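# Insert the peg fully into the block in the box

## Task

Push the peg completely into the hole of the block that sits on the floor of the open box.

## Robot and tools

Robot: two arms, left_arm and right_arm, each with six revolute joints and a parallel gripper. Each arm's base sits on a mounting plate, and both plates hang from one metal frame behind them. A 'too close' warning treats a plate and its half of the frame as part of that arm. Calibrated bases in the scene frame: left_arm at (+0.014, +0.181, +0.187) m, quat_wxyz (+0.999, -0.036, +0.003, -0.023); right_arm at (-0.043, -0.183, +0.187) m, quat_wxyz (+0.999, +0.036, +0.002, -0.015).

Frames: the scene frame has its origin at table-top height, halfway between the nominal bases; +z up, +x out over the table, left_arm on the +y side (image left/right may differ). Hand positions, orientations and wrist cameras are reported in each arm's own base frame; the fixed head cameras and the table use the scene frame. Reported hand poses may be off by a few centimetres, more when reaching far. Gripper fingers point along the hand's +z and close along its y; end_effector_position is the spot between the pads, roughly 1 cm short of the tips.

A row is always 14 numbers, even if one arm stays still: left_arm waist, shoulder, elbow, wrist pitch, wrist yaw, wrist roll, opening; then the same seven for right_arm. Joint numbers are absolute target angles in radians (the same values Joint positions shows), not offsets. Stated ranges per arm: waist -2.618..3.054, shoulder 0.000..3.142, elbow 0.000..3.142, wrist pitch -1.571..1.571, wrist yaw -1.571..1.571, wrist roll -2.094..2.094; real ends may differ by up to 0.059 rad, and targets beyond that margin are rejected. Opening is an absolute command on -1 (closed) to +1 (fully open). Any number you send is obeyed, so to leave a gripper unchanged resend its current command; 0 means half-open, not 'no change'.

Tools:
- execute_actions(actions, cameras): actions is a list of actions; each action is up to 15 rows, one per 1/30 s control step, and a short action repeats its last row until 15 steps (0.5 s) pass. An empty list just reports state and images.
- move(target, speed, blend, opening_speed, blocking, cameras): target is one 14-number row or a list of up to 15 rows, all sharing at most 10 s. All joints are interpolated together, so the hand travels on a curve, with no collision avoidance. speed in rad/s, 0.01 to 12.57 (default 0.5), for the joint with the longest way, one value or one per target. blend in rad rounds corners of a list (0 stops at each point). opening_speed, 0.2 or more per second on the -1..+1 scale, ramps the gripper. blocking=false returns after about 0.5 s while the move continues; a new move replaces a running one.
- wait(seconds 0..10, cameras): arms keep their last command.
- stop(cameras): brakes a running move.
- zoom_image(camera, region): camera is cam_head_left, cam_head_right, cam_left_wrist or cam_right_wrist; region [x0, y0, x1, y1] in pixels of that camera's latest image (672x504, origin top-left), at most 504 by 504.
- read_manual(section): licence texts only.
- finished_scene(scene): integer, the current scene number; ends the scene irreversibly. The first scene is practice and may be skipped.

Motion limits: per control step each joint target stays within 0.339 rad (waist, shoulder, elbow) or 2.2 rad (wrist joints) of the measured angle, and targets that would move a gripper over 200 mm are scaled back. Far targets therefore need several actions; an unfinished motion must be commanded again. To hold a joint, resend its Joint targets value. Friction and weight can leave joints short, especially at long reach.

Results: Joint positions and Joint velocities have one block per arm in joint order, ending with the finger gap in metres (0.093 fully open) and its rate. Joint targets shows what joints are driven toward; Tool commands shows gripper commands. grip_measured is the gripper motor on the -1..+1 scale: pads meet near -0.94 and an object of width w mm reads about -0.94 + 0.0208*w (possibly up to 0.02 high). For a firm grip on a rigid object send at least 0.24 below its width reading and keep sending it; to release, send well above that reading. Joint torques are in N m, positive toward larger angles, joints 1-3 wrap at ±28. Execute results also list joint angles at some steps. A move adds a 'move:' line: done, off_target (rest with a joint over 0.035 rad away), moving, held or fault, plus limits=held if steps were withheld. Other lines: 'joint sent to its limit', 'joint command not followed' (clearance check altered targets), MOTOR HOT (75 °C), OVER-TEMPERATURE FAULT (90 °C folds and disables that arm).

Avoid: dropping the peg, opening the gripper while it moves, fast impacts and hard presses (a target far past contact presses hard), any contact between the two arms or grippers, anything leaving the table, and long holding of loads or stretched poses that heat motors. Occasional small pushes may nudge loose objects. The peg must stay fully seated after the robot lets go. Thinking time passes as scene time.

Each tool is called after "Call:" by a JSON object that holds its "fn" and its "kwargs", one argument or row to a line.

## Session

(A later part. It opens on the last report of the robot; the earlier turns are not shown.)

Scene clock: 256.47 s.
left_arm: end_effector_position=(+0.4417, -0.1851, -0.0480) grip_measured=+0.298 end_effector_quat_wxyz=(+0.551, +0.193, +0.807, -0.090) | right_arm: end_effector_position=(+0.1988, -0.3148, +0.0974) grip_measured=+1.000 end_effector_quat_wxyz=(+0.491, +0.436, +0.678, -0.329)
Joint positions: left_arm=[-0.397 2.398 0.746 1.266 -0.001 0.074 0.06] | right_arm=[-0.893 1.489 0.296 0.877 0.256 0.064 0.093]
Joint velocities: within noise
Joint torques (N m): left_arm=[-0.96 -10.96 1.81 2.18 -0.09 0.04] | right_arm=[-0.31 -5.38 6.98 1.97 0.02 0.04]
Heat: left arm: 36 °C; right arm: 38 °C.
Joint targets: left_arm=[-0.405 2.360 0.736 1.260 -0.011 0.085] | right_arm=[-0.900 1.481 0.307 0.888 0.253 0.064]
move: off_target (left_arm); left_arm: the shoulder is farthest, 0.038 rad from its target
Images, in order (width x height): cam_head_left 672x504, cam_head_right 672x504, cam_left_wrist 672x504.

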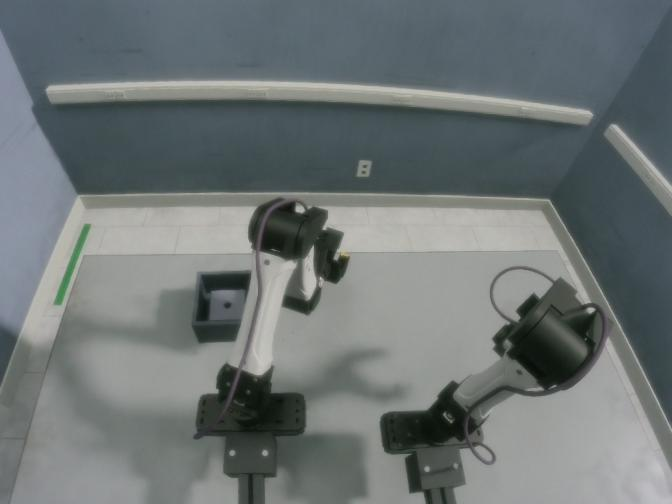

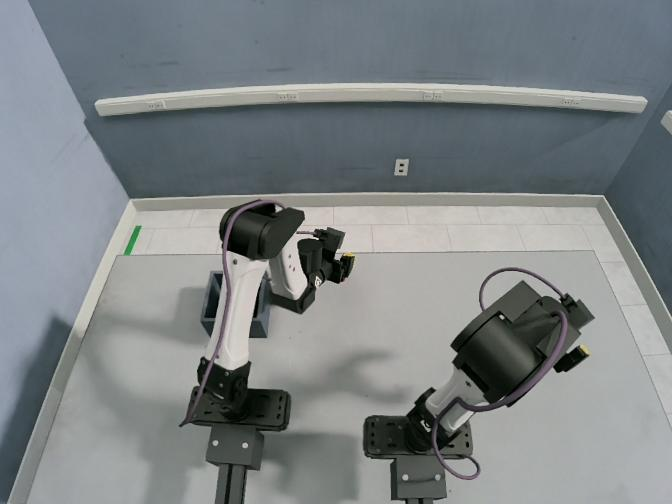

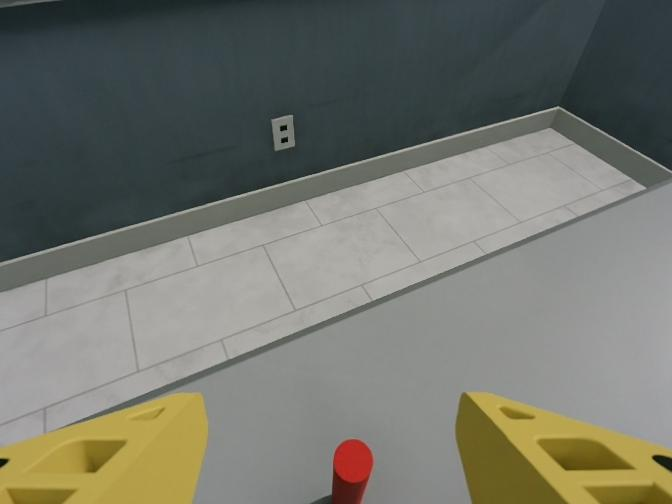

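Call:
{"fn": "move", "kwargs": {
  "target": [
    [-0.42,2.2,1.4,-0.3,-0.03,0.04,0.3,-0.9,1.481,0.307,0.888,0.253,0.064,1],
    [-0.43,2.617,2.206,-1.185,-0.068,0,0.3,-0.9,1.481,0.307,0.888,0.253,0.064,1]
  ],
  "speed": 0.8,
  "blend": 0.1
}}

Scene clock: 279.87 s.
left_arm: end_effector_position=(+0.4491, -0.1907, -0.0348) grip_measured=+0.298 end_effector_quat_wxyz=(-0.005, +0.214, +0.976, +0.031) | right_arm: end_effector_position=(+0.1988, -0.3148, +0.0974) grip_measured=+1.000 end_effector_quat_wxyz=(+0.491, +0.436, +0.678, -0.329)
Joint positions: left_arm=[-0.422 2.592 2.175 -1.177 -0.058 0.01 0.06] | right_arm=[-0.893 1.489 0.296 0.877 0.256 0.064 0.093]
Joint velocities: within noise
Joint torques (N m): left_arm=[-1.31 -9.35 8.36 0.17 -0.12 -0.13] | right_arm=[-0.34 -5.26 7.04 1.95 0.04 0.04]
Heat: left arm: 41 °C; right arm: 39 °C.
Joint targets: left_arm=[-0.430 2.617 2.206 -1.185 -0.068 0.000] | right_arm=[-0.900 1.481 0.307 0.888 0.253 0.064]
move: done

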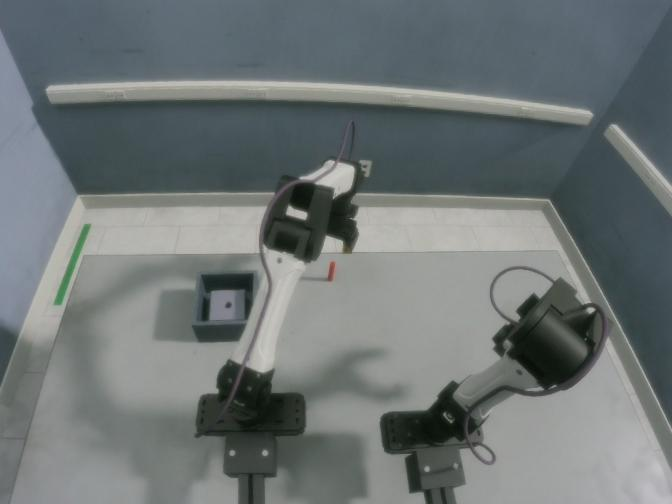

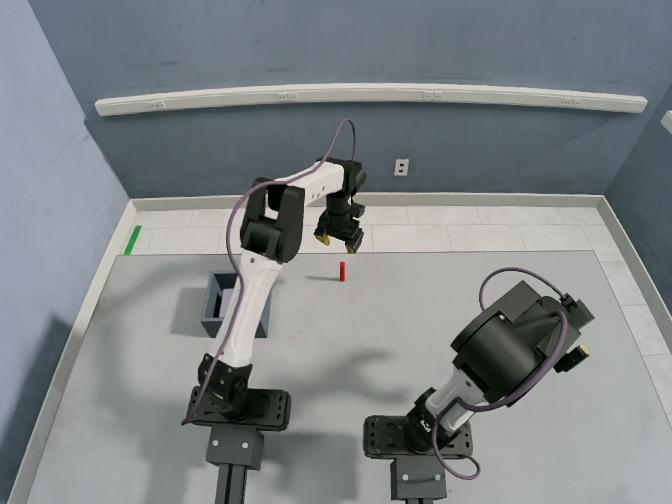

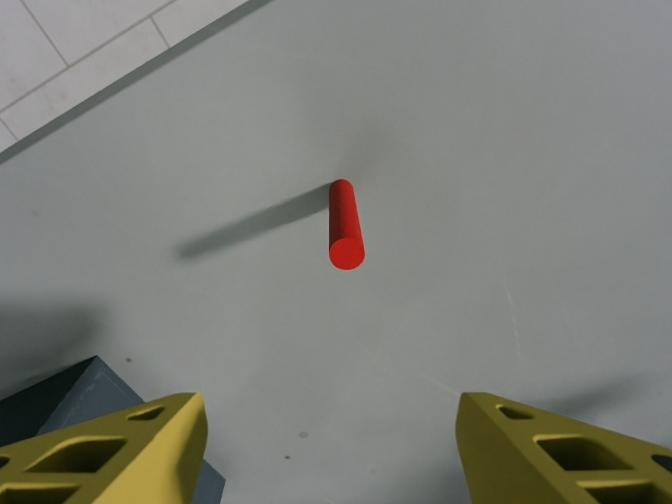

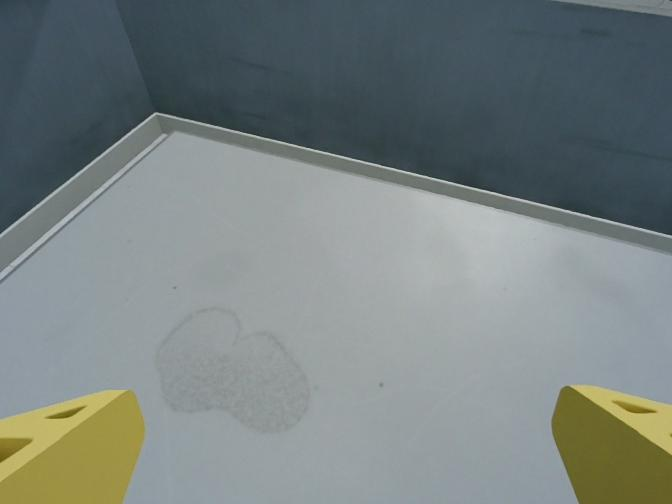

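Call:
{"fn": "move", "kwargs": {
  "target": [-0.438,2.790,2.185,-0.989,-0.068,0,0.3,-0.9,1.481,0.307,0.888,0.253,0.064,1],
  "speed": 0.2,
  "cameras": ["cam_left_wrist"]
}}

Scene clock: 294.30 s.
left_arm: end_effector_position=(+0.4557, -0.1980, -0.1195) grip_measured=+0.298 end_effector_quat_wxyz=(-0.006, +0.218, +0.975, +0.031) | right_arm: end_effector_position=(+0.1988, -0.3148, +0.0974) grip_measured=+1.000 end_effector_quat_wxyz=(+0.491, +0.436, +0.678, -0.329)
Joint positions: left_arm=[-0.43 2.769 2.175 -1.002 -0.059 0.01 0.06] | right_arm=[-0.893 1.489 0.296 0.877 0.256 0.064 0.093]
Joint velocities: within noise
Joint torques (N m): left_arm=[-1.33 -10.13 6.34 0.39 -0.12 -0.15] | right_arm=[-0.38 -5.24 7.04 1.97 0.05 0.01]
Heat: left arm: 40 °C; right arm: 39 °C.
Joint targets: left_arm=[-0.438 2.790 2.185 -0.989 -0.068 0.000] | right_arm=[-0.900 1.481 0.307 0.888 0.253 0.064]
move: done
Images, in order (width x height): cam_left_wrist 672x504.

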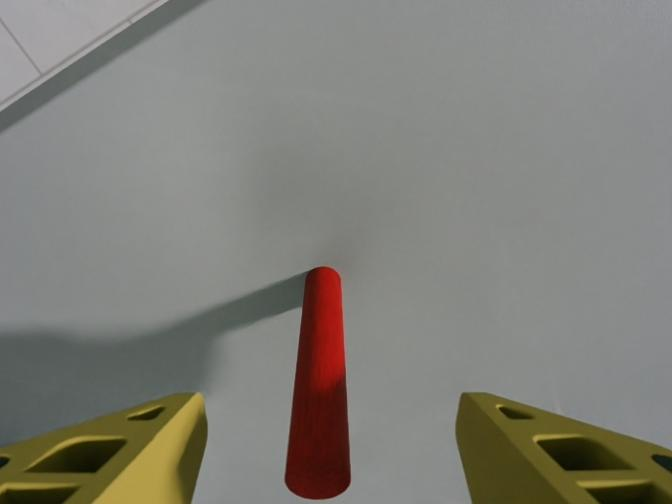

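Call:
{"fn": "move", "kwargs": {
  "target": [-0.430,2.810,2.203,-0.989,-0.068,0,0.3,-0.9,1.481,0.307,0.888,0.253,0.064,1],
  "speed": 0.1,
  "cameras": ["cam_left_wrist"]
}}

Scene clock: 299.50 s.
left_arm: end_effector_position=(+0.4525, -0.1965, -0.1275) grip_measured=+0.298 end_effector_quat_wxyz=(-0.013, +0.218, +0.975, +0.033) | right_arm: end_effector_position=(+0.1988, -0.3148, +0.0974) grip_measured=+1.000 end_effector_quat_wxyz=(+0.491, +0.436, +0.678, -0.329)
Joint positions: left_arm=[-0.43 2.785 2.175 -1 -0.059 0.009 0.06] | right_arm=[-0.893 1.489 0.296 0.877 0.256 0.064 0.093]
Joint velocities: left_arm=[within noise] | right_arm=[0.007 0.002 -0.027 -0.154 0.022 -0.007 0]
Joint torques (N m): left_arm=[-0.64 -9.84 7.79 0.38 -0.12 -0.14] | right_arm=[-0.28 -5.33 6.95 1.96 0.05 0.06]
Heat: left arm: 41 °C; right arm: 39 °C.
Joint targets: left_arm=[-0.430 2.810 2.203 -0.989 -0.068 0.000] | right_arm=[-0.900 1.481 0.307 0.888 0.253 0.064]
move: done
Images, in order (width x height): cam_left_wrist 672x504.

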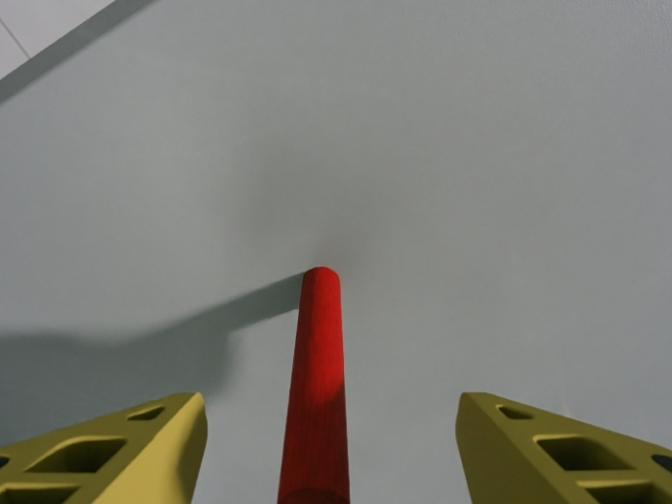

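Call:
{"fn": "move", "kwargs": {
  "target": [-0.416,2.810,2.203,-0.989,-0.068,0,0.3,-0.9,1.481,0.307,0.888,0.253,0.064,1],
  "speed": 0.1,
  "cameras": ["cam_left_wrist"]
}}

Scene clock: 303.20 s.
left_arm: end_effector_position=(+0.4539, -0.1932, -0.1275) grip_measured=+0.298 end_effector_quat_wxyz=(-0.013, +0.215, +0.976, +0.033) | right_arm: end_effector_position=(+0.1988, -0.3148, +0.0974) grip_measured=+1.000 end_effector_quat_wxyz=(+0.491, +0.436, +0.678, -0.329)
Joint positions: left_arm=[-0.423 2.785 2.175 -1 -0.059 0.009 0.06] | right_arm=[-0.893 1.489 0.296 0.877 0.256 0.064 0.093]
Joint velocities: within noise
Joint torques (N m): left_arm=[-0.12 -9.81 7.77 0.35 -0.12 -0.14] | right_arm=[-0.27 -5.26 7.08 1.94 0.05 0.04]
Heat: left arm: 42 °C; right arm: 39 °C.
Joint targets: left_arm=[-0.416 2.810 2.203 -0.989 -0.068 0.000] | right_arm=[-0.900 1.481 0.307 0.888 0.253 0.064]
move: done
Images, in order (width x height): cam_left_wrist 672x504.

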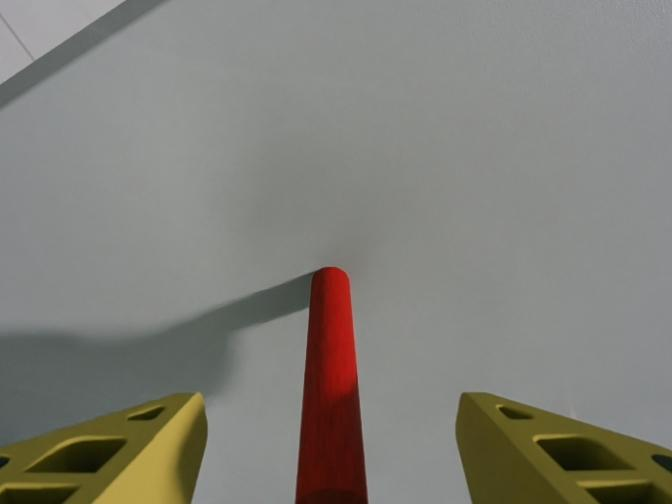

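Call:
{"fn": "move", "kwargs": {
  "target": [-0.416,2.810,2.203,-0.989,-0.068,0,-0.95,-0.9,1.481,0.307,0.888,0.253,0.064,1],
  "opening_speed": 0.5,
  "cameras": ["cam_left_wrist"]
}}

Scene clock: 308.80 s.
left_arm: end_effector_position=(+0.4539, -0.1932, -0.1275) grip_measured=-0.802 end_effector_quat_wxyz=(-0.013, +0.215, +0.976, +0.033) | right_arm: end_effector_position=(+0.1988, -0.3148, +0.0974) grip_measured=+1.000 end_effector_quat_wxyz=(+0.491, +0.436, +0.678, -0.329)
Joint positions: left_arm=[-0.423 2.785 2.175 -1 -0.059 0.009 0.007] | right_arm=[-0.893 1.489 0.296 0.877 0.256 0.064 0.093]
Joint velocities: within noise
Joint torques (N m): left_arm=[-0.1 -9.87 7.8 0.36 -0.12 -0.16] | right_arm=[-0.28 -5.3 7.02 1.97 0.05 0.02]
Heat: left arm: 42 °C; right arm: 39 °C.
Joint targets: left_arm=[-0.416 2.810 2.203 -0.989 -0.068 0.000] | right_arm=[-0.900 1.481 0.307 0.888 0.253 0.064]
move: done
Images, in order (width x height): cam_left_wrist 672x504.

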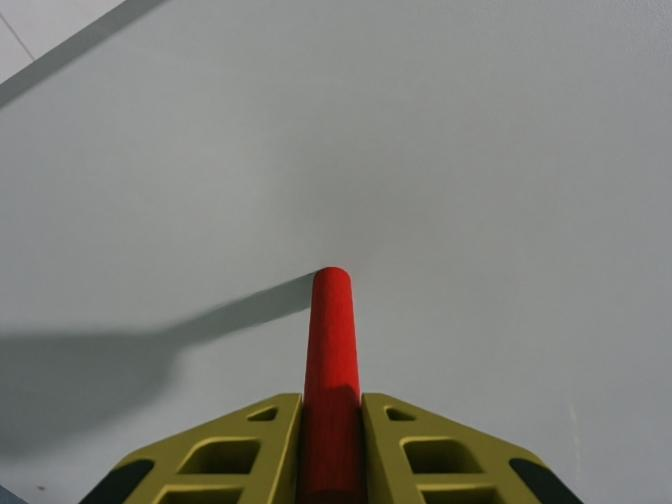

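Call:
{"fn": "move", "kwargs": {
  "target": [
    [-0.416,2.60,2.206,-1.185,-0.068,0,-0.95,-0.9,1.481,0.307,0.888,0.253,0.064,1],
    [-0.3,2.1,1.7,-1.17,-0.07,0,-0.95,-0.9,1.481,0.307,0.888,0.253,0.064,1],
    [0.27,1.707,1.09,-0.931,-0.07,0,-0.95,-0.9,1.481,0.307,0.888,0.253,0.064,1]
  ],
  "speed": [0.4,0.8,0.8],
  "blend": [0.1,0.15,0]
}}

Scene clock: 324.23 s.
left_arm: end_effector_position=(+0.2795, +0.0894, +0.0327) grip_measured=-0.818 end_effector_quat_wxyz=(-0.012, -0.130, +0.991, +0.033) | right_arm: end_effector_position=(+0.1988, -0.3148, +0.0974) grip_measured=+1.000 end_effector_quat_wxyz=(+0.491, +0.436, +0.678, -0.329)
Joint positions: left_arm=[0.271 1.742 1.099 -0.943 -0.068 0.008 0.006] | right_arm=[-0.893 1.489 0.296 0.877 0.256 0.064 0.093]
Joint velocities: within noise
Joint torques (N m): left_arm=[-0.2 -8.66 4.45 0.32 -0.05 -0.14] | right_arm=[-0.34 -5.33 6.98 1.99 0.08 0.03]
Heat: left arm: 44 °C; right arm: 40 °C.
Joint targets: left_arm=[0.270 1.707 1.090 -0.931 -0.070 0.000] | right_arm=[-0.900 1.481 0.307 0.888 0.253 0.064]
move: done

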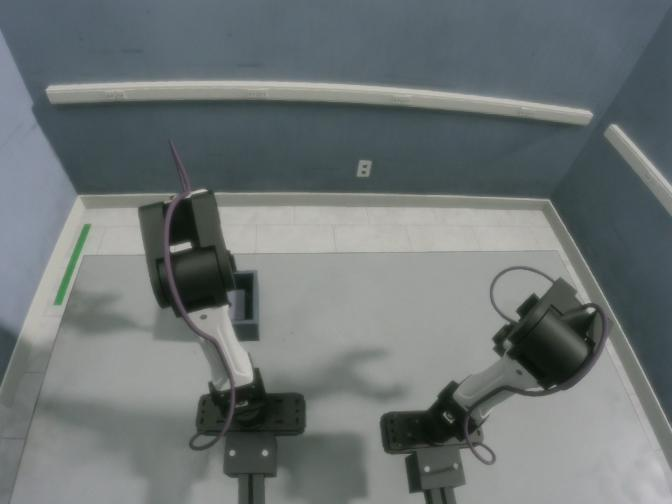

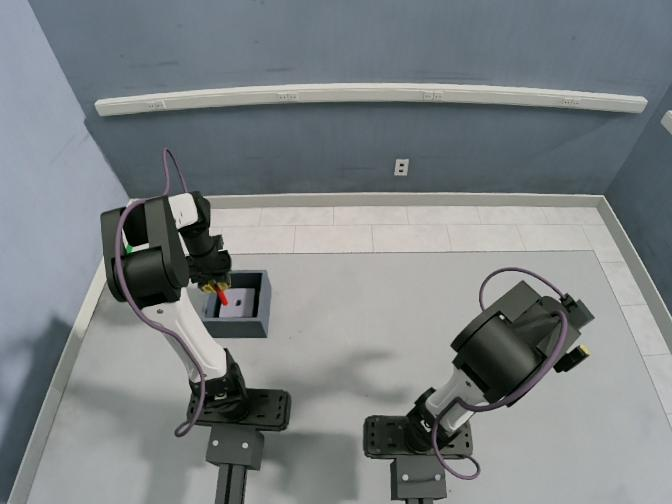

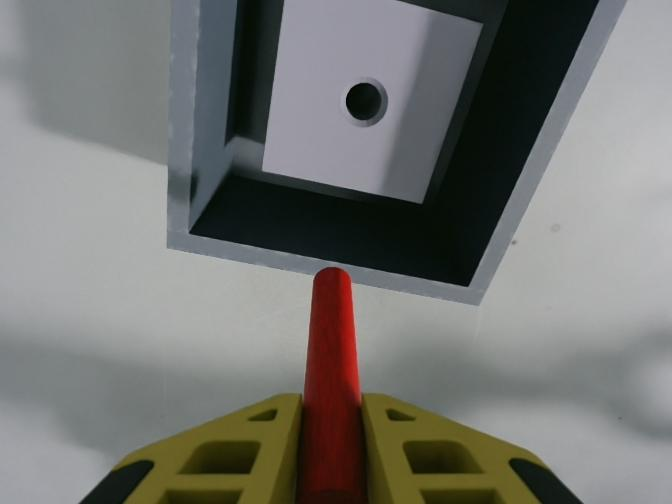

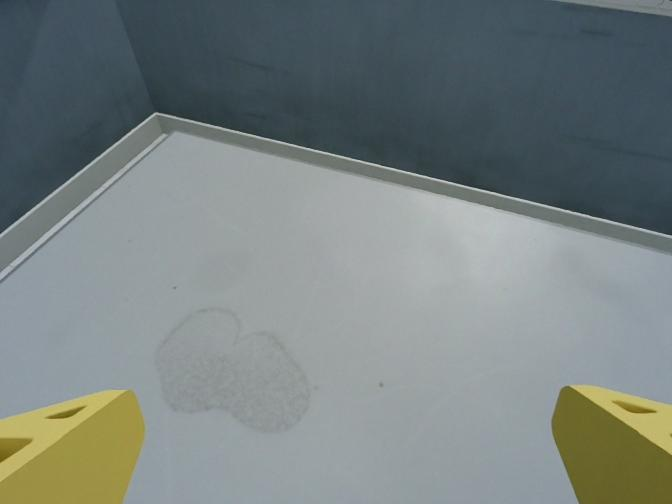

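Call:
{"fn": "move", "kwargs": {
  "target": [0.222,1.93,1.335,-0.95,-0.07,0,-0.95,-0.9,1.481,0.307,0.888,0.253,0.064,1],
  "speed": 0.5,
  "cameras": ["cam_left_wrist"]
}}

Scene clock: 339.43 s.
left_arm: end_effector_position=(+0.3363, +0.0899, +0.0294) grip_measured=-0.818 end_effector_quat_wxyz=(+0.004, -0.110, +0.993, +0.035) | right_arm: end_effector_position=(+0.1988, -0.3148, +0.0974) grip_measured=+1.000 end_effector_quat_wxyz=(+0.491, +0.436, +0.678, -0.329)
Joint positions: left_arm=[0.228 1.913 1.305 -0.946 -0.068 0.008 0.006] | right_arm=[-0.893 1.489 0.296 0.877 0.256 0.064 0.093]
Joint velocities: within noise
Joint torques (N m): left_arm=[-0.79 -5.85 7.88 0.23 -0.05 -0.15] | right_arm=[-0.42 -5.08 6.95 1.98 0.05 0.05]
Heat: left arm: 42 °C; right arm: 40 °C.
Joint targets: left_arm=[0.222 1.930 1.335 -0.950 -0.070 0.000] | right_arm=[-0.900 1.481 0.307 0.888 0.253 0.064]
move: done
Images, in order (width x height): cam_left_wrist 672x504.

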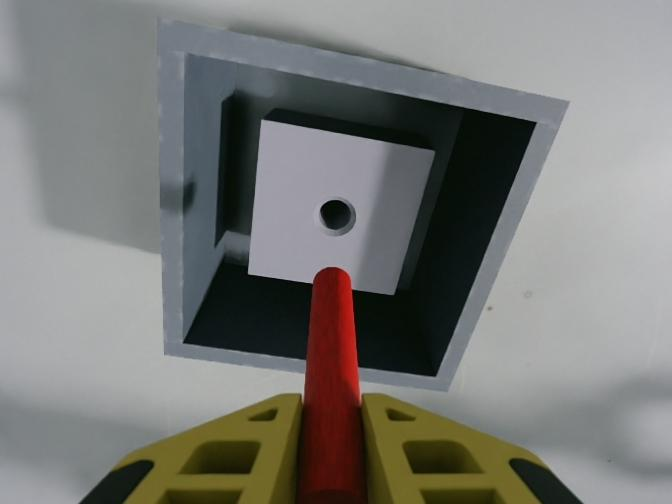

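Call:
{"fn": "move", "kwargs": {
  "target": [0.2165,2.016,1.204,-0.728,-0.07,0,-0.95,-0.9,1.481,0.307,0.888,0.253,0.064,1],
  "speed": 0.3,
  "cameras": ["cam_left_wrist"]
}}

Call:
{"fn": "zoom_image", "kwargs": {
  "camera": "cam_left_wrist",
  "region": [220, 180, 440, 345]
}}

Scene clock: 361.90 s.
left_arm: end_effector_position=(+0.3437, +0.0902, -0.0198) grip_measured=-0.818 end_effector_quat_wxyz=(+0.016, -0.108, +0.993, +0.036) | right_arm: end_effector_position=(+0.1988, -0.3148, +0.0974) grip_measured=+1.000 end_effector_quat_wxyz=(+0.491, +0.436, +0.678, -0.329)
Joint positions: left_arm=[0.224 2 1.212 -0.741 -0.068 0.008 0.006] | right_arm=[-0.893 1.489 0.296 0.877 0.256 0.064 0.093]
Joint velocities: within noise
Joint torques (N m): left_arm=[-0.91 -6.22 4.3 0.5 -0.05 -0.13] | right_arm=[-0.29 -5.23 6.95 1.94 0.06 0.04]
Heat: left arm: 39 °C; right arm: 40 °C.
Joint targets: left_arm=[0.217 2.016 1.204 -0.728 -0.070 0.000] | right_arm=[-0.900 1.481 0.307 0.888 0.253 0.064]
move: done
Images, in order (width x height): cam_left_wrist 672x504.

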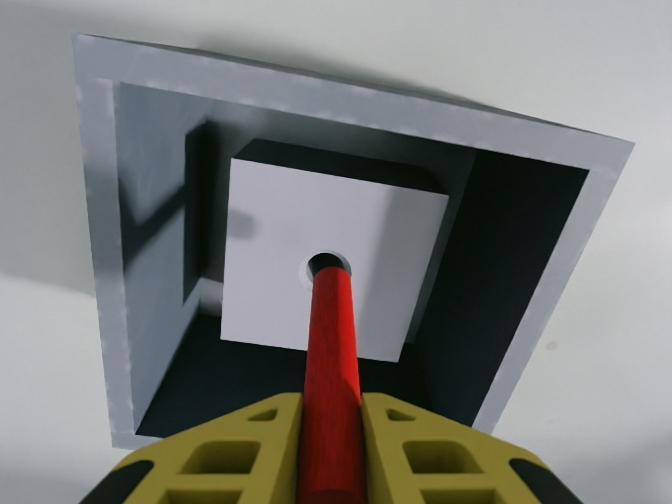

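Scaled by 2.291.

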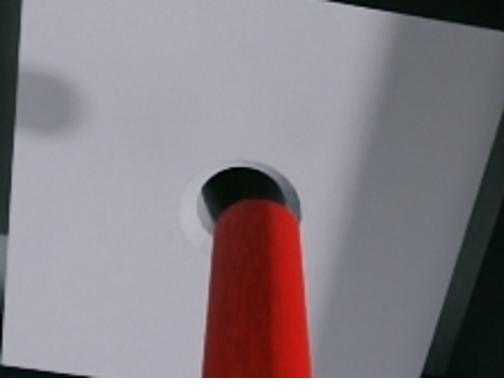

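Call:
{"fn": "move", "kwargs": {
  "target": [0.238,2.030,1.179,-0.711,-0.07,0,-0.95,-0.9,1.481,0.307,0.888,0.253,0.064,1],
  "speed": 0.15,
  "cameras": ["cam_left_wrist"]
}}

Call:
{"fn": "zoom_image", "kwargs": {
  "camera": "cam_left_wrist",
  "region": [220, 180, 440, 345]
}}

Scene clock: 373.27 s.
left_arm: end_effector_position=(+0.3366, +0.0910, -0.0290) grip_measured=-0.818 end_effector_quat_wxyz=(+0.007, -0.111, +0.993, +0.035) | right_arm: end_effector_position=(+0.1988, -0.3148, +0.0974) grip_measured=+1.000 end_effector_quat_wxyz=(+0.491, +0.436, +0.678, -0.329)
Joint positions: left_arm=[0.231 2.012 1.188 -0.724 -0.068 0.008 0.006] | right_arm=[-0.893 1.489 0.296 0.877 0.256 0.064 0.093]
Joint velocities: within noise
Joint torques (N m): left_arm=[0.28 -6.01 4.11 0.4 -0.06 -0.13] | right_arm=[-0.32 -5.27 6.99 1.97 0.04 0.03]
Heat: left arm: 38 °C; right arm: 40 °C.
Joint targets: left_arm=[0.238 2.030 1.179 -0.711 -0.070 0.000] | right_arm=[-0.900 1.481 0.307 0.888 0.253 0.064]
move: done
Images, in order (width x height): cam_left_wrist 672x504.

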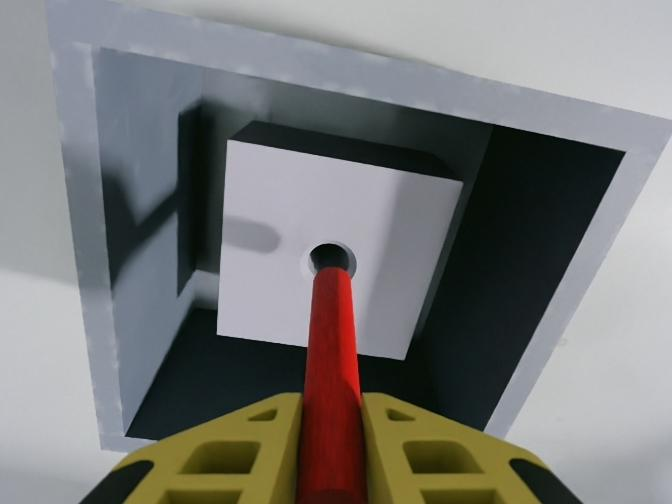

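Scaled by 2.291.

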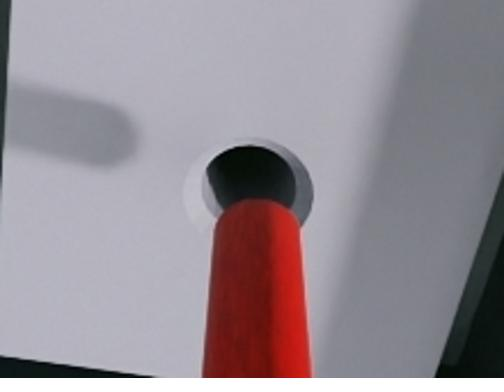

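Call:
{"fn": "move", "kwargs": {
  "target": [0.243,2.046,1.170,-0.689,-0.07,0,-0.95,-0.9,1.481,0.307,0.888,0.253,0.064,1],
  "speed": 0.1,
  "cameras": ["cam_left_wrist"]
}}

Call:
{"fn": "zoom_image", "kwargs": {
  "camera": "cam_left_wrist",
  "region": [220, 180, 440, 345]
}}

Scene clock: 387.93 s.
left_arm: end_effector_position=(+0.3360, +0.0924, -0.0358) grip_measured=-0.818 end_effector_quat_wxyz=(+0.006, -0.114, +0.993, +0.035) | right_arm: end_effector_position=(+0.1988, -0.3148, +0.0974) grip_measured=+1.000 end_effector_quat_wxyz=(+0.491, +0.436, +0.678, -0.329)
Joint positions: left_arm=[0.235 2.028 1.179 -0.702 -0.068 0.008 0.006] | right_arm=[-0.893 1.489 0.296 0.877 0.256 0.064 0.093]
Joint velocities: within noise
Joint torques (N m): left_arm=[0.32 -6.01 3.97 0.42 -0.05 -0.15] | right_arm=[-0.17 -5.26 7.01 1.98 0.09 0.04]
Heat: left arm: 37 °C; right arm: 40 °C.
Joint targets: left_arm=[0.243 2.046 1.170 -0.689 -0.070 0.000] | right_arm=[-0.900 1.481 0.307 0.888 0.253 0.064]
move: done
Images, in order (width x height): cam_left_wrist 672x504.

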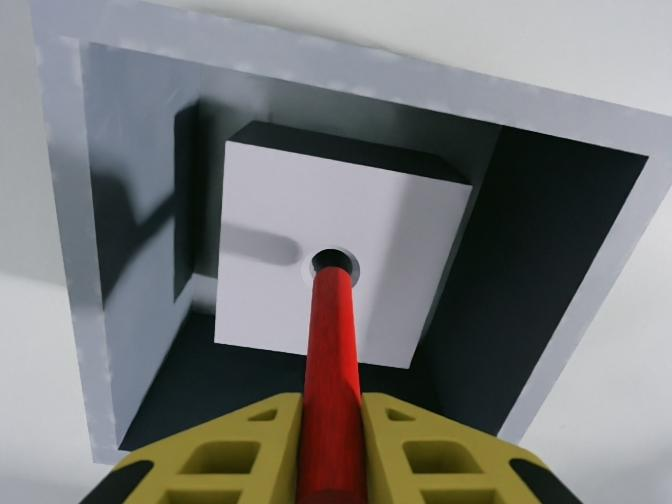

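Scaled by 2.291.

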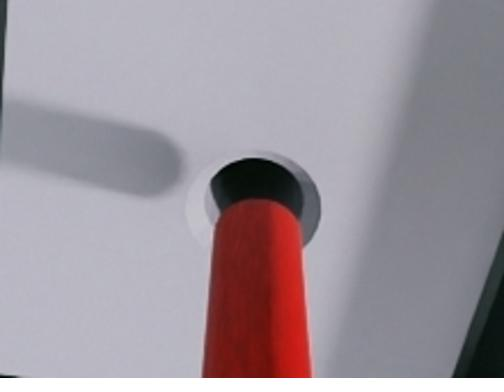

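Call:
{"fn": "move", "kwargs": {
  "target": [0.245,2.061,1.200,-0.679,-0.07,0,-0.95,-0.9,1.481,0.307,0.888,0.253,0.064,1],
  "speed": 0.1,
  "cameras": ["cam_left_wrist"]
}}

Call:
{"fn": "zoom_image", "kwargs": {
  "camera": "cam_left_wrist",
  "region": [220, 180, 440, 345]
}}

Scene clock: 407.67 s.
left_arm: end_effector_position=(+0.3362, +0.0924, -0.0405) grip_measured=-0.818 end_effector_quat_wxyz=(+0.004, -0.113, +0.993, +0.035) | right_arm: end_effector_position=(+0.1988, -0.3148, +0.0974) grip_measured=+1.000 end_effector_quat_wxyz=(+0.491, +0.436, +0.678, -0.329)
Joint positions: left_arm=[0.235 2.042 1.179 -0.692 -0.068 0.008 0.006] | right_arm=[-0.893 1.489 0.296 0.877 0.256 0.064 0.093]
Joint velocities: within noise
Joint torques (N m): left_arm=[0.46 -6 6.43 0.41 -0.05 -0.13] | right_arm=[-0.49 -5.33 7.09 1.97 0.04 0.04]
Heat: left arm: 38 °C; right arm: 41 °C.
Joint targets: left_arm=[0.245 2.061 1.200 -0.679 -0.070 0.000] | right_arm=[-0.900 1.481 0.307 0.888 0.253 0.064]
move: done
Images, in order (width x height): cam_left_wrist 672x504.

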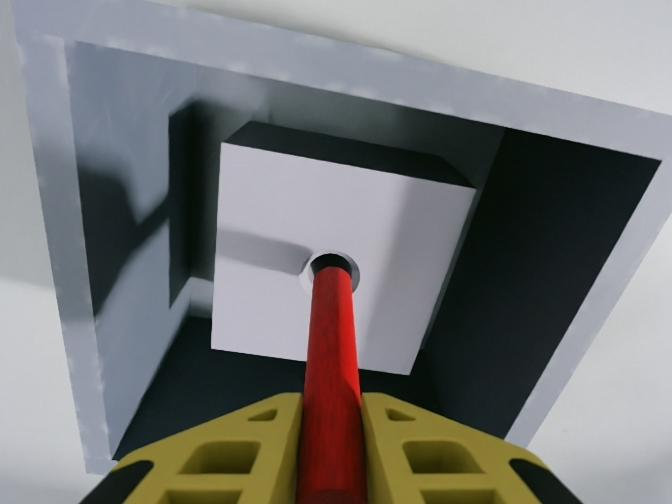

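Scaled by 2.291.

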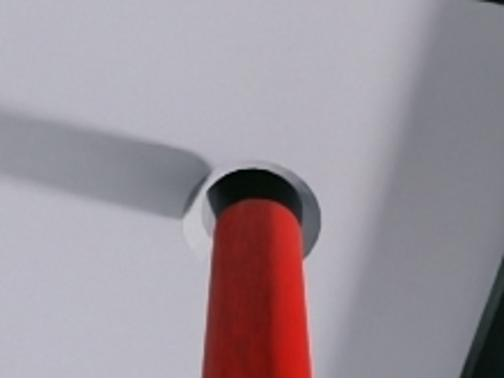

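Call:
{"fn": "move", "kwargs": {
  "target": [0.249,2.066,1.216,-0.679,-0.07,0,-0.95,-0.9,1.481,0.307,0.888,0.253,0.064,1],
  "speed": 0.1,
  "cameras": ["cam_left_wrist"]
}}

Call:
{"fn": "zoom_image", "kwargs": {
  "camera": "cam_left_wrist",
  "region": [220, 180, 440, 345]
}}

Scene clock: 418.43 s.
left_arm: end_effector_position=(+0.3394, +0.0953, -0.0397) grip_measured=-0.818 end_effector_quat_wxyz=(+0.007, -0.116, +0.993, +0.035) | right_arm: end_effector_position=(+0.1988, -0.3148, +0.0974) grip_measured=+1.000 end_effector_quat_wxyz=(+0.491, +0.436, +0.678, -0.329)
Joint positions: left_arm=[0.241 2.047 1.19 -0.69 -0.068 0.008 0.006] | right_arm=[-0.893 1.489 0.296 0.877 0.256 0.064 0.093]
Joint velocities: within noise
Joint torques (N m): left_arm=[0.38 -6.02 6.94 0.42 -0.06 -0.15] | right_arm=[-0.29 -5.22 7.09 1.99 0.07 0.04]
Heat: left arm: 37 °C; right arm: 41 °C.
Joint targets: left_arm=[0.249 2.066 1.216 -0.679 -0.070 0.000] | right_arm=[-0.900 1.481 0.307 0.888 0.253 0.064]
move: done
Images, in order (width x height): cam_left_wrist 672x504.

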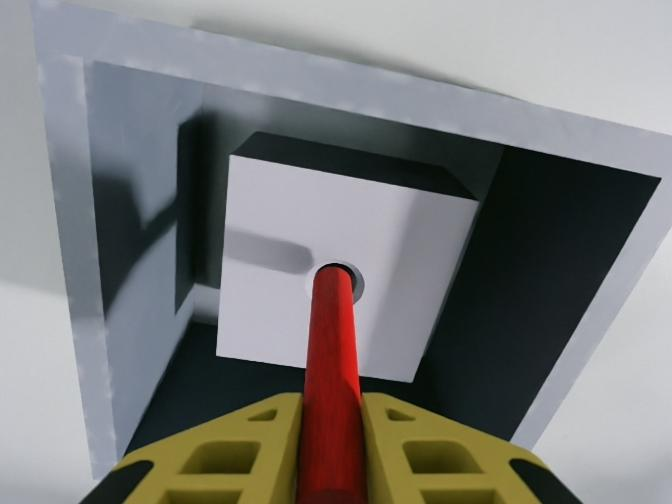

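Scaled by 2.291.

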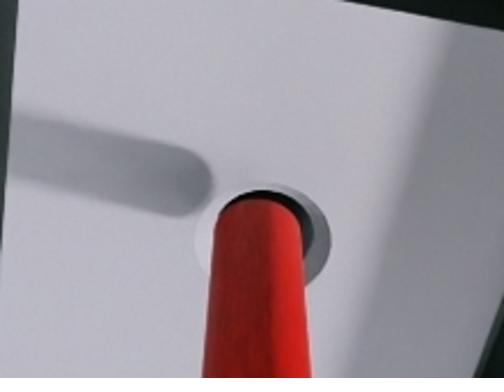

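Call:
{"fn": "move", "kwargs": {
  "target": [0.240,2.089,1.169,-0.644,-0.07,0,-0.95,-0.9,1.481,0.307,0.888,0.253,0.064,1],
  "speed": 0.05,
  "cameras": ["cam_left_wrist"]
}}

Call:
{"fn": "zoom_image", "kwargs": {
  "camera": "cam_left_wrist",
  "region": [220, 180, 440, 345]
}}

Scene clock: 428.70 s.
left_arm: end_effector_position=(+0.3390, +0.0952, -0.0500) grip_measured=-0.818 end_effector_quat_wxyz=(+0.006, -0.116, +0.993, +0.035) | right_arm: end_effector_position=(+0.1988, -0.3148, +0.0974) grip_measured=+1.000 end_effector_quat_wxyz=(+0.491, +0.436, +0.678, -0.329)
Joint positions: left_arm=[0.241 2.071 1.178 -0.657 -0.068 0.008 0.006] | right_arm=[-0.893 1.489 0.296 0.877 0.256 0.064 0.093]
Joint velocities: within noise
Joint torques (N m): left_arm=[-0.4 -6.22 3.81 0.42 -0.05 -0.14] | right_arm=[-0.4 -5.23 7.05 2 0.1 0.06]
Heat: left arm: 37 °C; right arm: 41 °C.
Joint targets: left_arm=[0.240 2.089 1.169 -0.644 -0.070 0.000] | right_arm=[-0.900 1.481 0.307 0.888 0.253 0.064]
move: done
Images, in order (width x height): cam_left_wrist 672x504.

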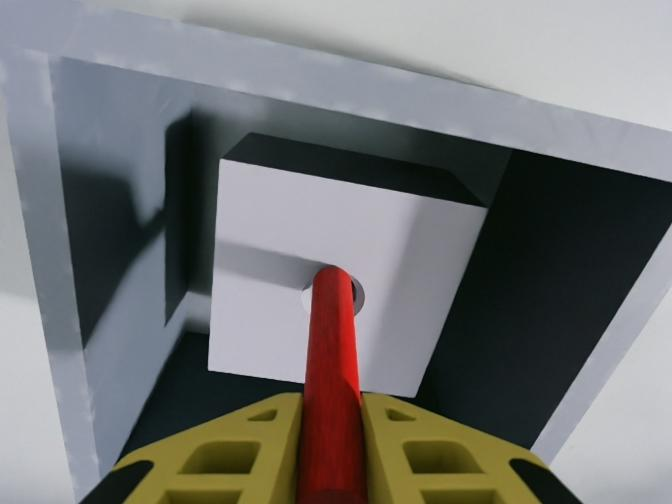

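Scaled by 2.291.

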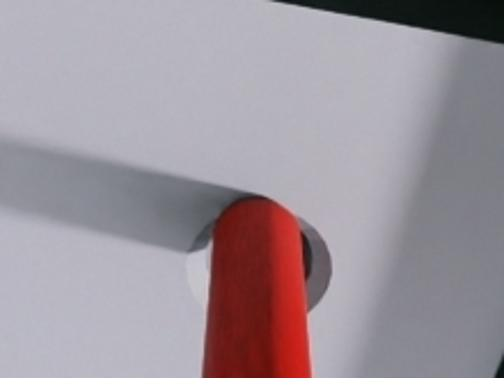

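Call:
{"fn": "move", "kwargs": {
  "target": [0.240,2.024,1.147,-0.636,-0.07,0,-0.95,-0.9,1.481,0.307,0.888,0.253,0.064,1],
  "speed": 0.1,
  "cameras": ["cam_left_wrist"]
}}

Call:
{"fn": "zoom_image", "kwargs": {
  "camera": "cam_left_wrist",
  "region": [220, 180, 440, 345]
}}

Scene clock: 440.03 s.
left_arm: end_effector_position=(+0.3336, +0.0939, -0.0529) grip_measured=-0.818 end_effector_quat_wxyz=(+0.002, -0.116, +0.993, +0.035) | right_arm: end_effector_position=(+0.1988, -0.3148, +0.0974) grip_measured=+1.000 end_effector_quat_wxyz=(+0.491, +0.436, +0.678, -0.329)
Joint positions: left_arm=[0.241 2.066 1.156 -0.648 -0.068 0.008 0.006] | right_arm=[-0.893 1.489 0.296 0.877 0.256 0.064 0.093]
Joint velocities: within noise
Joint torques (N m): left_arm=[-0.39 -11.07 3.73 0.39 -0.05 -0.15] | right_arm=[-0.43 -5.23 7.12 1.96 0.06 0.05]
Heat: left arm: 37 °C; right arm: 41 °C.
Joint targets: left_arm=[0.240 2.024 1.147 -0.636 -0.070 0.000] | right_arm=[-0.900 1.481 0.307 0.888 0.253 0.064]
move: off_target (left_arm); left_arm: the shoulder is farthest, 0.042 rad from its target
Images, in order (width x height): cam_left_wrist 672x504.

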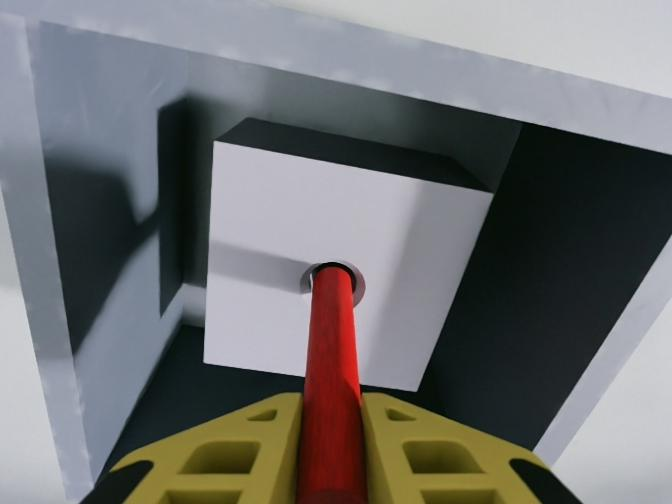

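Scaled by 2.291.

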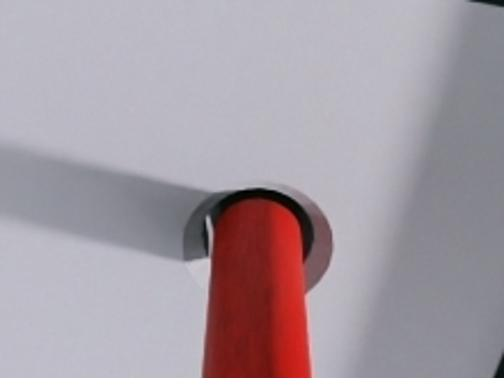

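Call:
{"fn": "move", "kwargs": {
  "target": [0.240,2.109,1.136,-0.600,-0.07,0,-0.95,-0.9,1.481,0.307,0.888,0.253,0.064,1],
  "speed": 0.06,
  "cameras": ["cam_left_wrist"]
}}

Call:
{"fn": "zoom_image", "kwargs": {
  "camera": "cam_left_wrist",
  "region": [220, 180, 440, 345]
}}

Scene clock: 449.70 s.
left_arm: end_effector_position=(+0.3344, +0.0941, -0.0623) grip_measured=-0.818 end_effector_quat_wxyz=(+0.003, -0.116, +0.993, +0.035) | right_arm: end_effector_position=(+0.1988, -0.3148, +0.0974) grip_measured=+1.000 end_effector_quat_wxyz=(+0.491, +0.436, +0.678, -0.329)
Joint positions: left_arm=[0.241 2.091 1.148 -0.614 -0.068 0.008 0.006] | right_arm=[-0.893 1.489 0.296 0.877 0.256 0.064 0.093]
Joint velocities: within noise
Joint torques (N m): left_arm=[-0.4 -6.12 3.33 0.42 -0.05 -0.13] | right_arm=[-0.23 -5.22 6.97 2 0.06 0.02]
Heat: left arm: 41 °C; right arm: 41 °C.
Joint targets: left_arm=[0.240 2.109 1.136 -0.600 -0.070 0.000] | right_arm=[-0.900 1.481 0.307 0.888 0.253 0.064]
move: done
Images, in order (width x height): cam_left_wrist 672x504.

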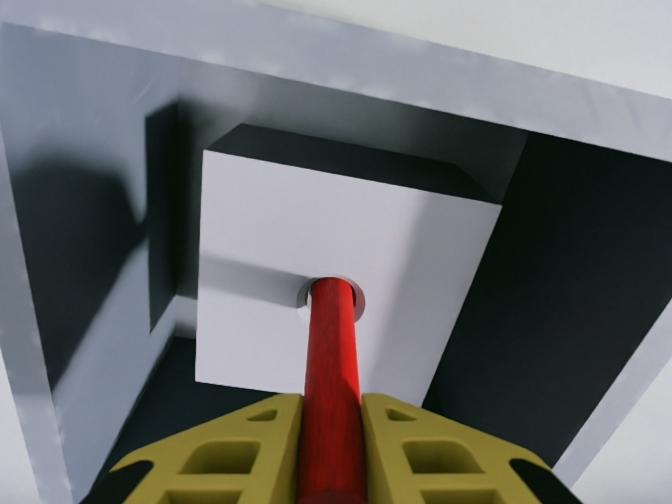

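Scaled by 2.291.

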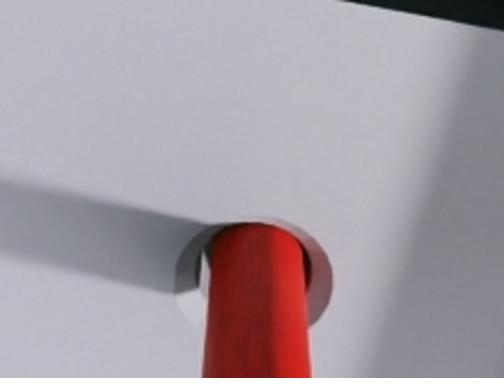

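Call:
{"fn": "move", "kwargs": {
  "target": [0.240,2.131,1.121,-0.562,-0.07,0,-0.95,-0.9,1.481,0.307,0.888,0.253,0.064,1],
  "speed": 0.08,
  "cameras": ["cam_left_wrist"]
}}

Call:
{"fn": "zoom_image", "kwargs": {
  "camera": "cam_left_wrist",
  "region": [220, 200, 440, 365]
}}

Scene clock: 457.60 s.
left_arm: end_effector_position=(+0.3325, +0.0936, -0.0726) grip_measured=-0.818 end_effector_quat_wxyz=(+0.002, -0.116, +0.993, +0.035) | right_arm: end_effector_position=(+0.1988, -0.3148, +0.0974) grip_measured=+1.000 end_effector_quat_wxyz=(+0.491, +0.436, +0.678, -0.329)
Joint positions: left_arm=[0.241 2.112 1.13 -0.575 -0.068 0.008 0.006] | right_arm=[-0.893 1.489 0.296 0.877 0.256 0.064 0.093]
Joint velocities: within noise
Joint torques (N m): left_arm=[-0.38 -6.09 3.44 0.4 -0.05 -0.14] | right_arm=[-0.38 -5.29 7.02 1.96 0.09 0.02]
Heat: left arm: 40 °C; right arm: 41 °C.
Joint targets: left_arm=[0.240 2.131 1.121 -0.562 -0.070 0.000] | right_arm=[-0.900 1.481 0.307 0.888 0.253 0.064]
move: done
Images, in order (width x height): cam_left_wrist 672x504.

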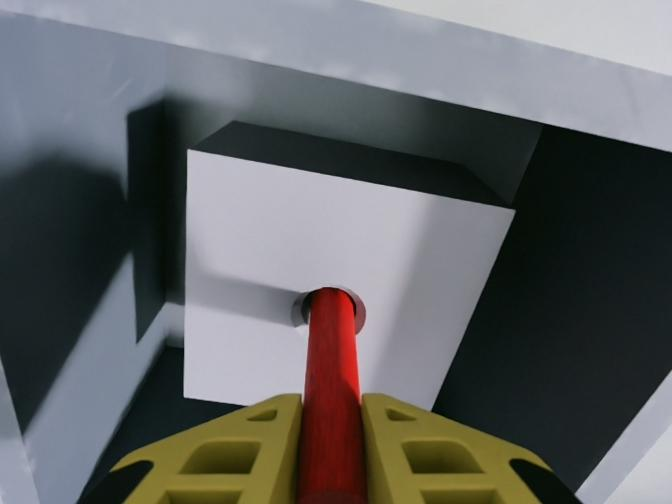

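Scaled by 2.291.

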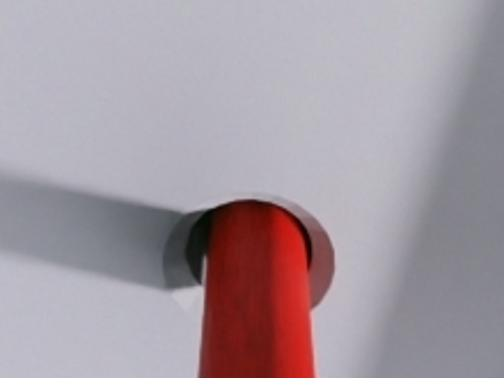

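Call:
{"fn": "move", "kwargs": {
  "target": [0.252,2.163,1.112,-0.520,-0.07,0,-0.95,-0.9,1.481,0.307,0.888,0.253,0.064,1],
  "speed": 0.1,
  "cameras": ["cam_left_wrist"]
}}

Call:
{"fn": "zoom_image", "kwargs": {
  "camera": "cam_left_wrist",
  "region": [220, 220, 440, 385]
}}

Scene clock: 466.40 s.
left_arm: end_effector_position=(+0.3323, +0.0948, -0.0847) grip_measured=-0.818 end_effector_quat_wxyz=(+0.003, -0.118, +0.992, +0.035) | right_arm: end_effector_position=(+0.1988, -0.3148, +0.0974) grip_measured=+1.000 end_effector_quat_wxyz=(+0.491, +0.436, +0.678, -0.329)
Joint positions: left_arm=[0.245 2.144 1.121 -0.533 -0.068 0.008 0.006] | right_arm=[-0.893 1.489 0.296 0.877 0.256 0.064 0.093]
Joint velocities: within noise
Joint torques (N m): left_arm=[0.27 -6.26 3.32 0.42 -0.06 -0.15] | right_arm=[-0.27 -5.24 6.98 1.94 0.06 0.01]
Heat: left arm: 39 °C; right arm: 41 °C.
Joint targets: left_arm=[0.252 2.163 1.112 -0.520 -0.070 0.000] | right_arm=[-0.900 1.481 0.307 0.888 0.253 0.064]
move: done
Images, in order (width x height): cam_left_wrist 672x504.

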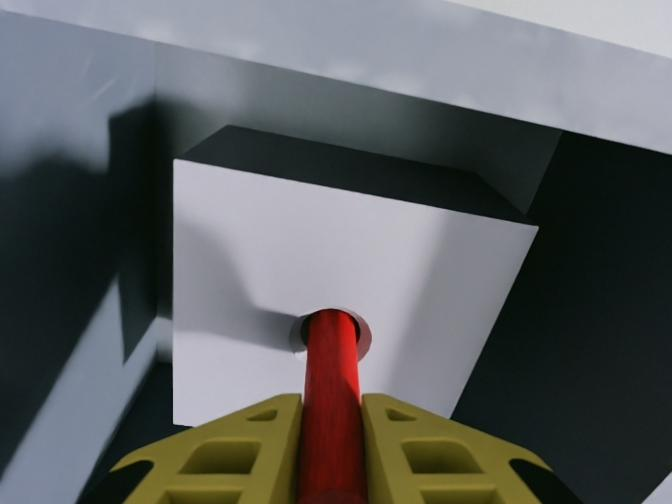

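Scaled by 2.291.

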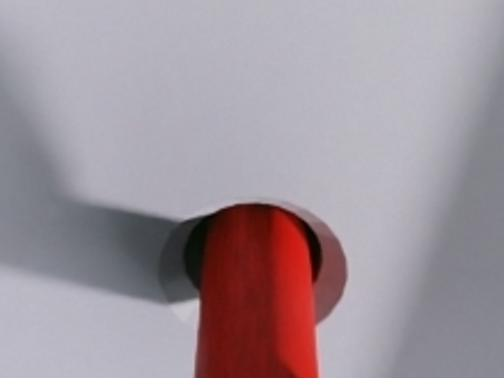

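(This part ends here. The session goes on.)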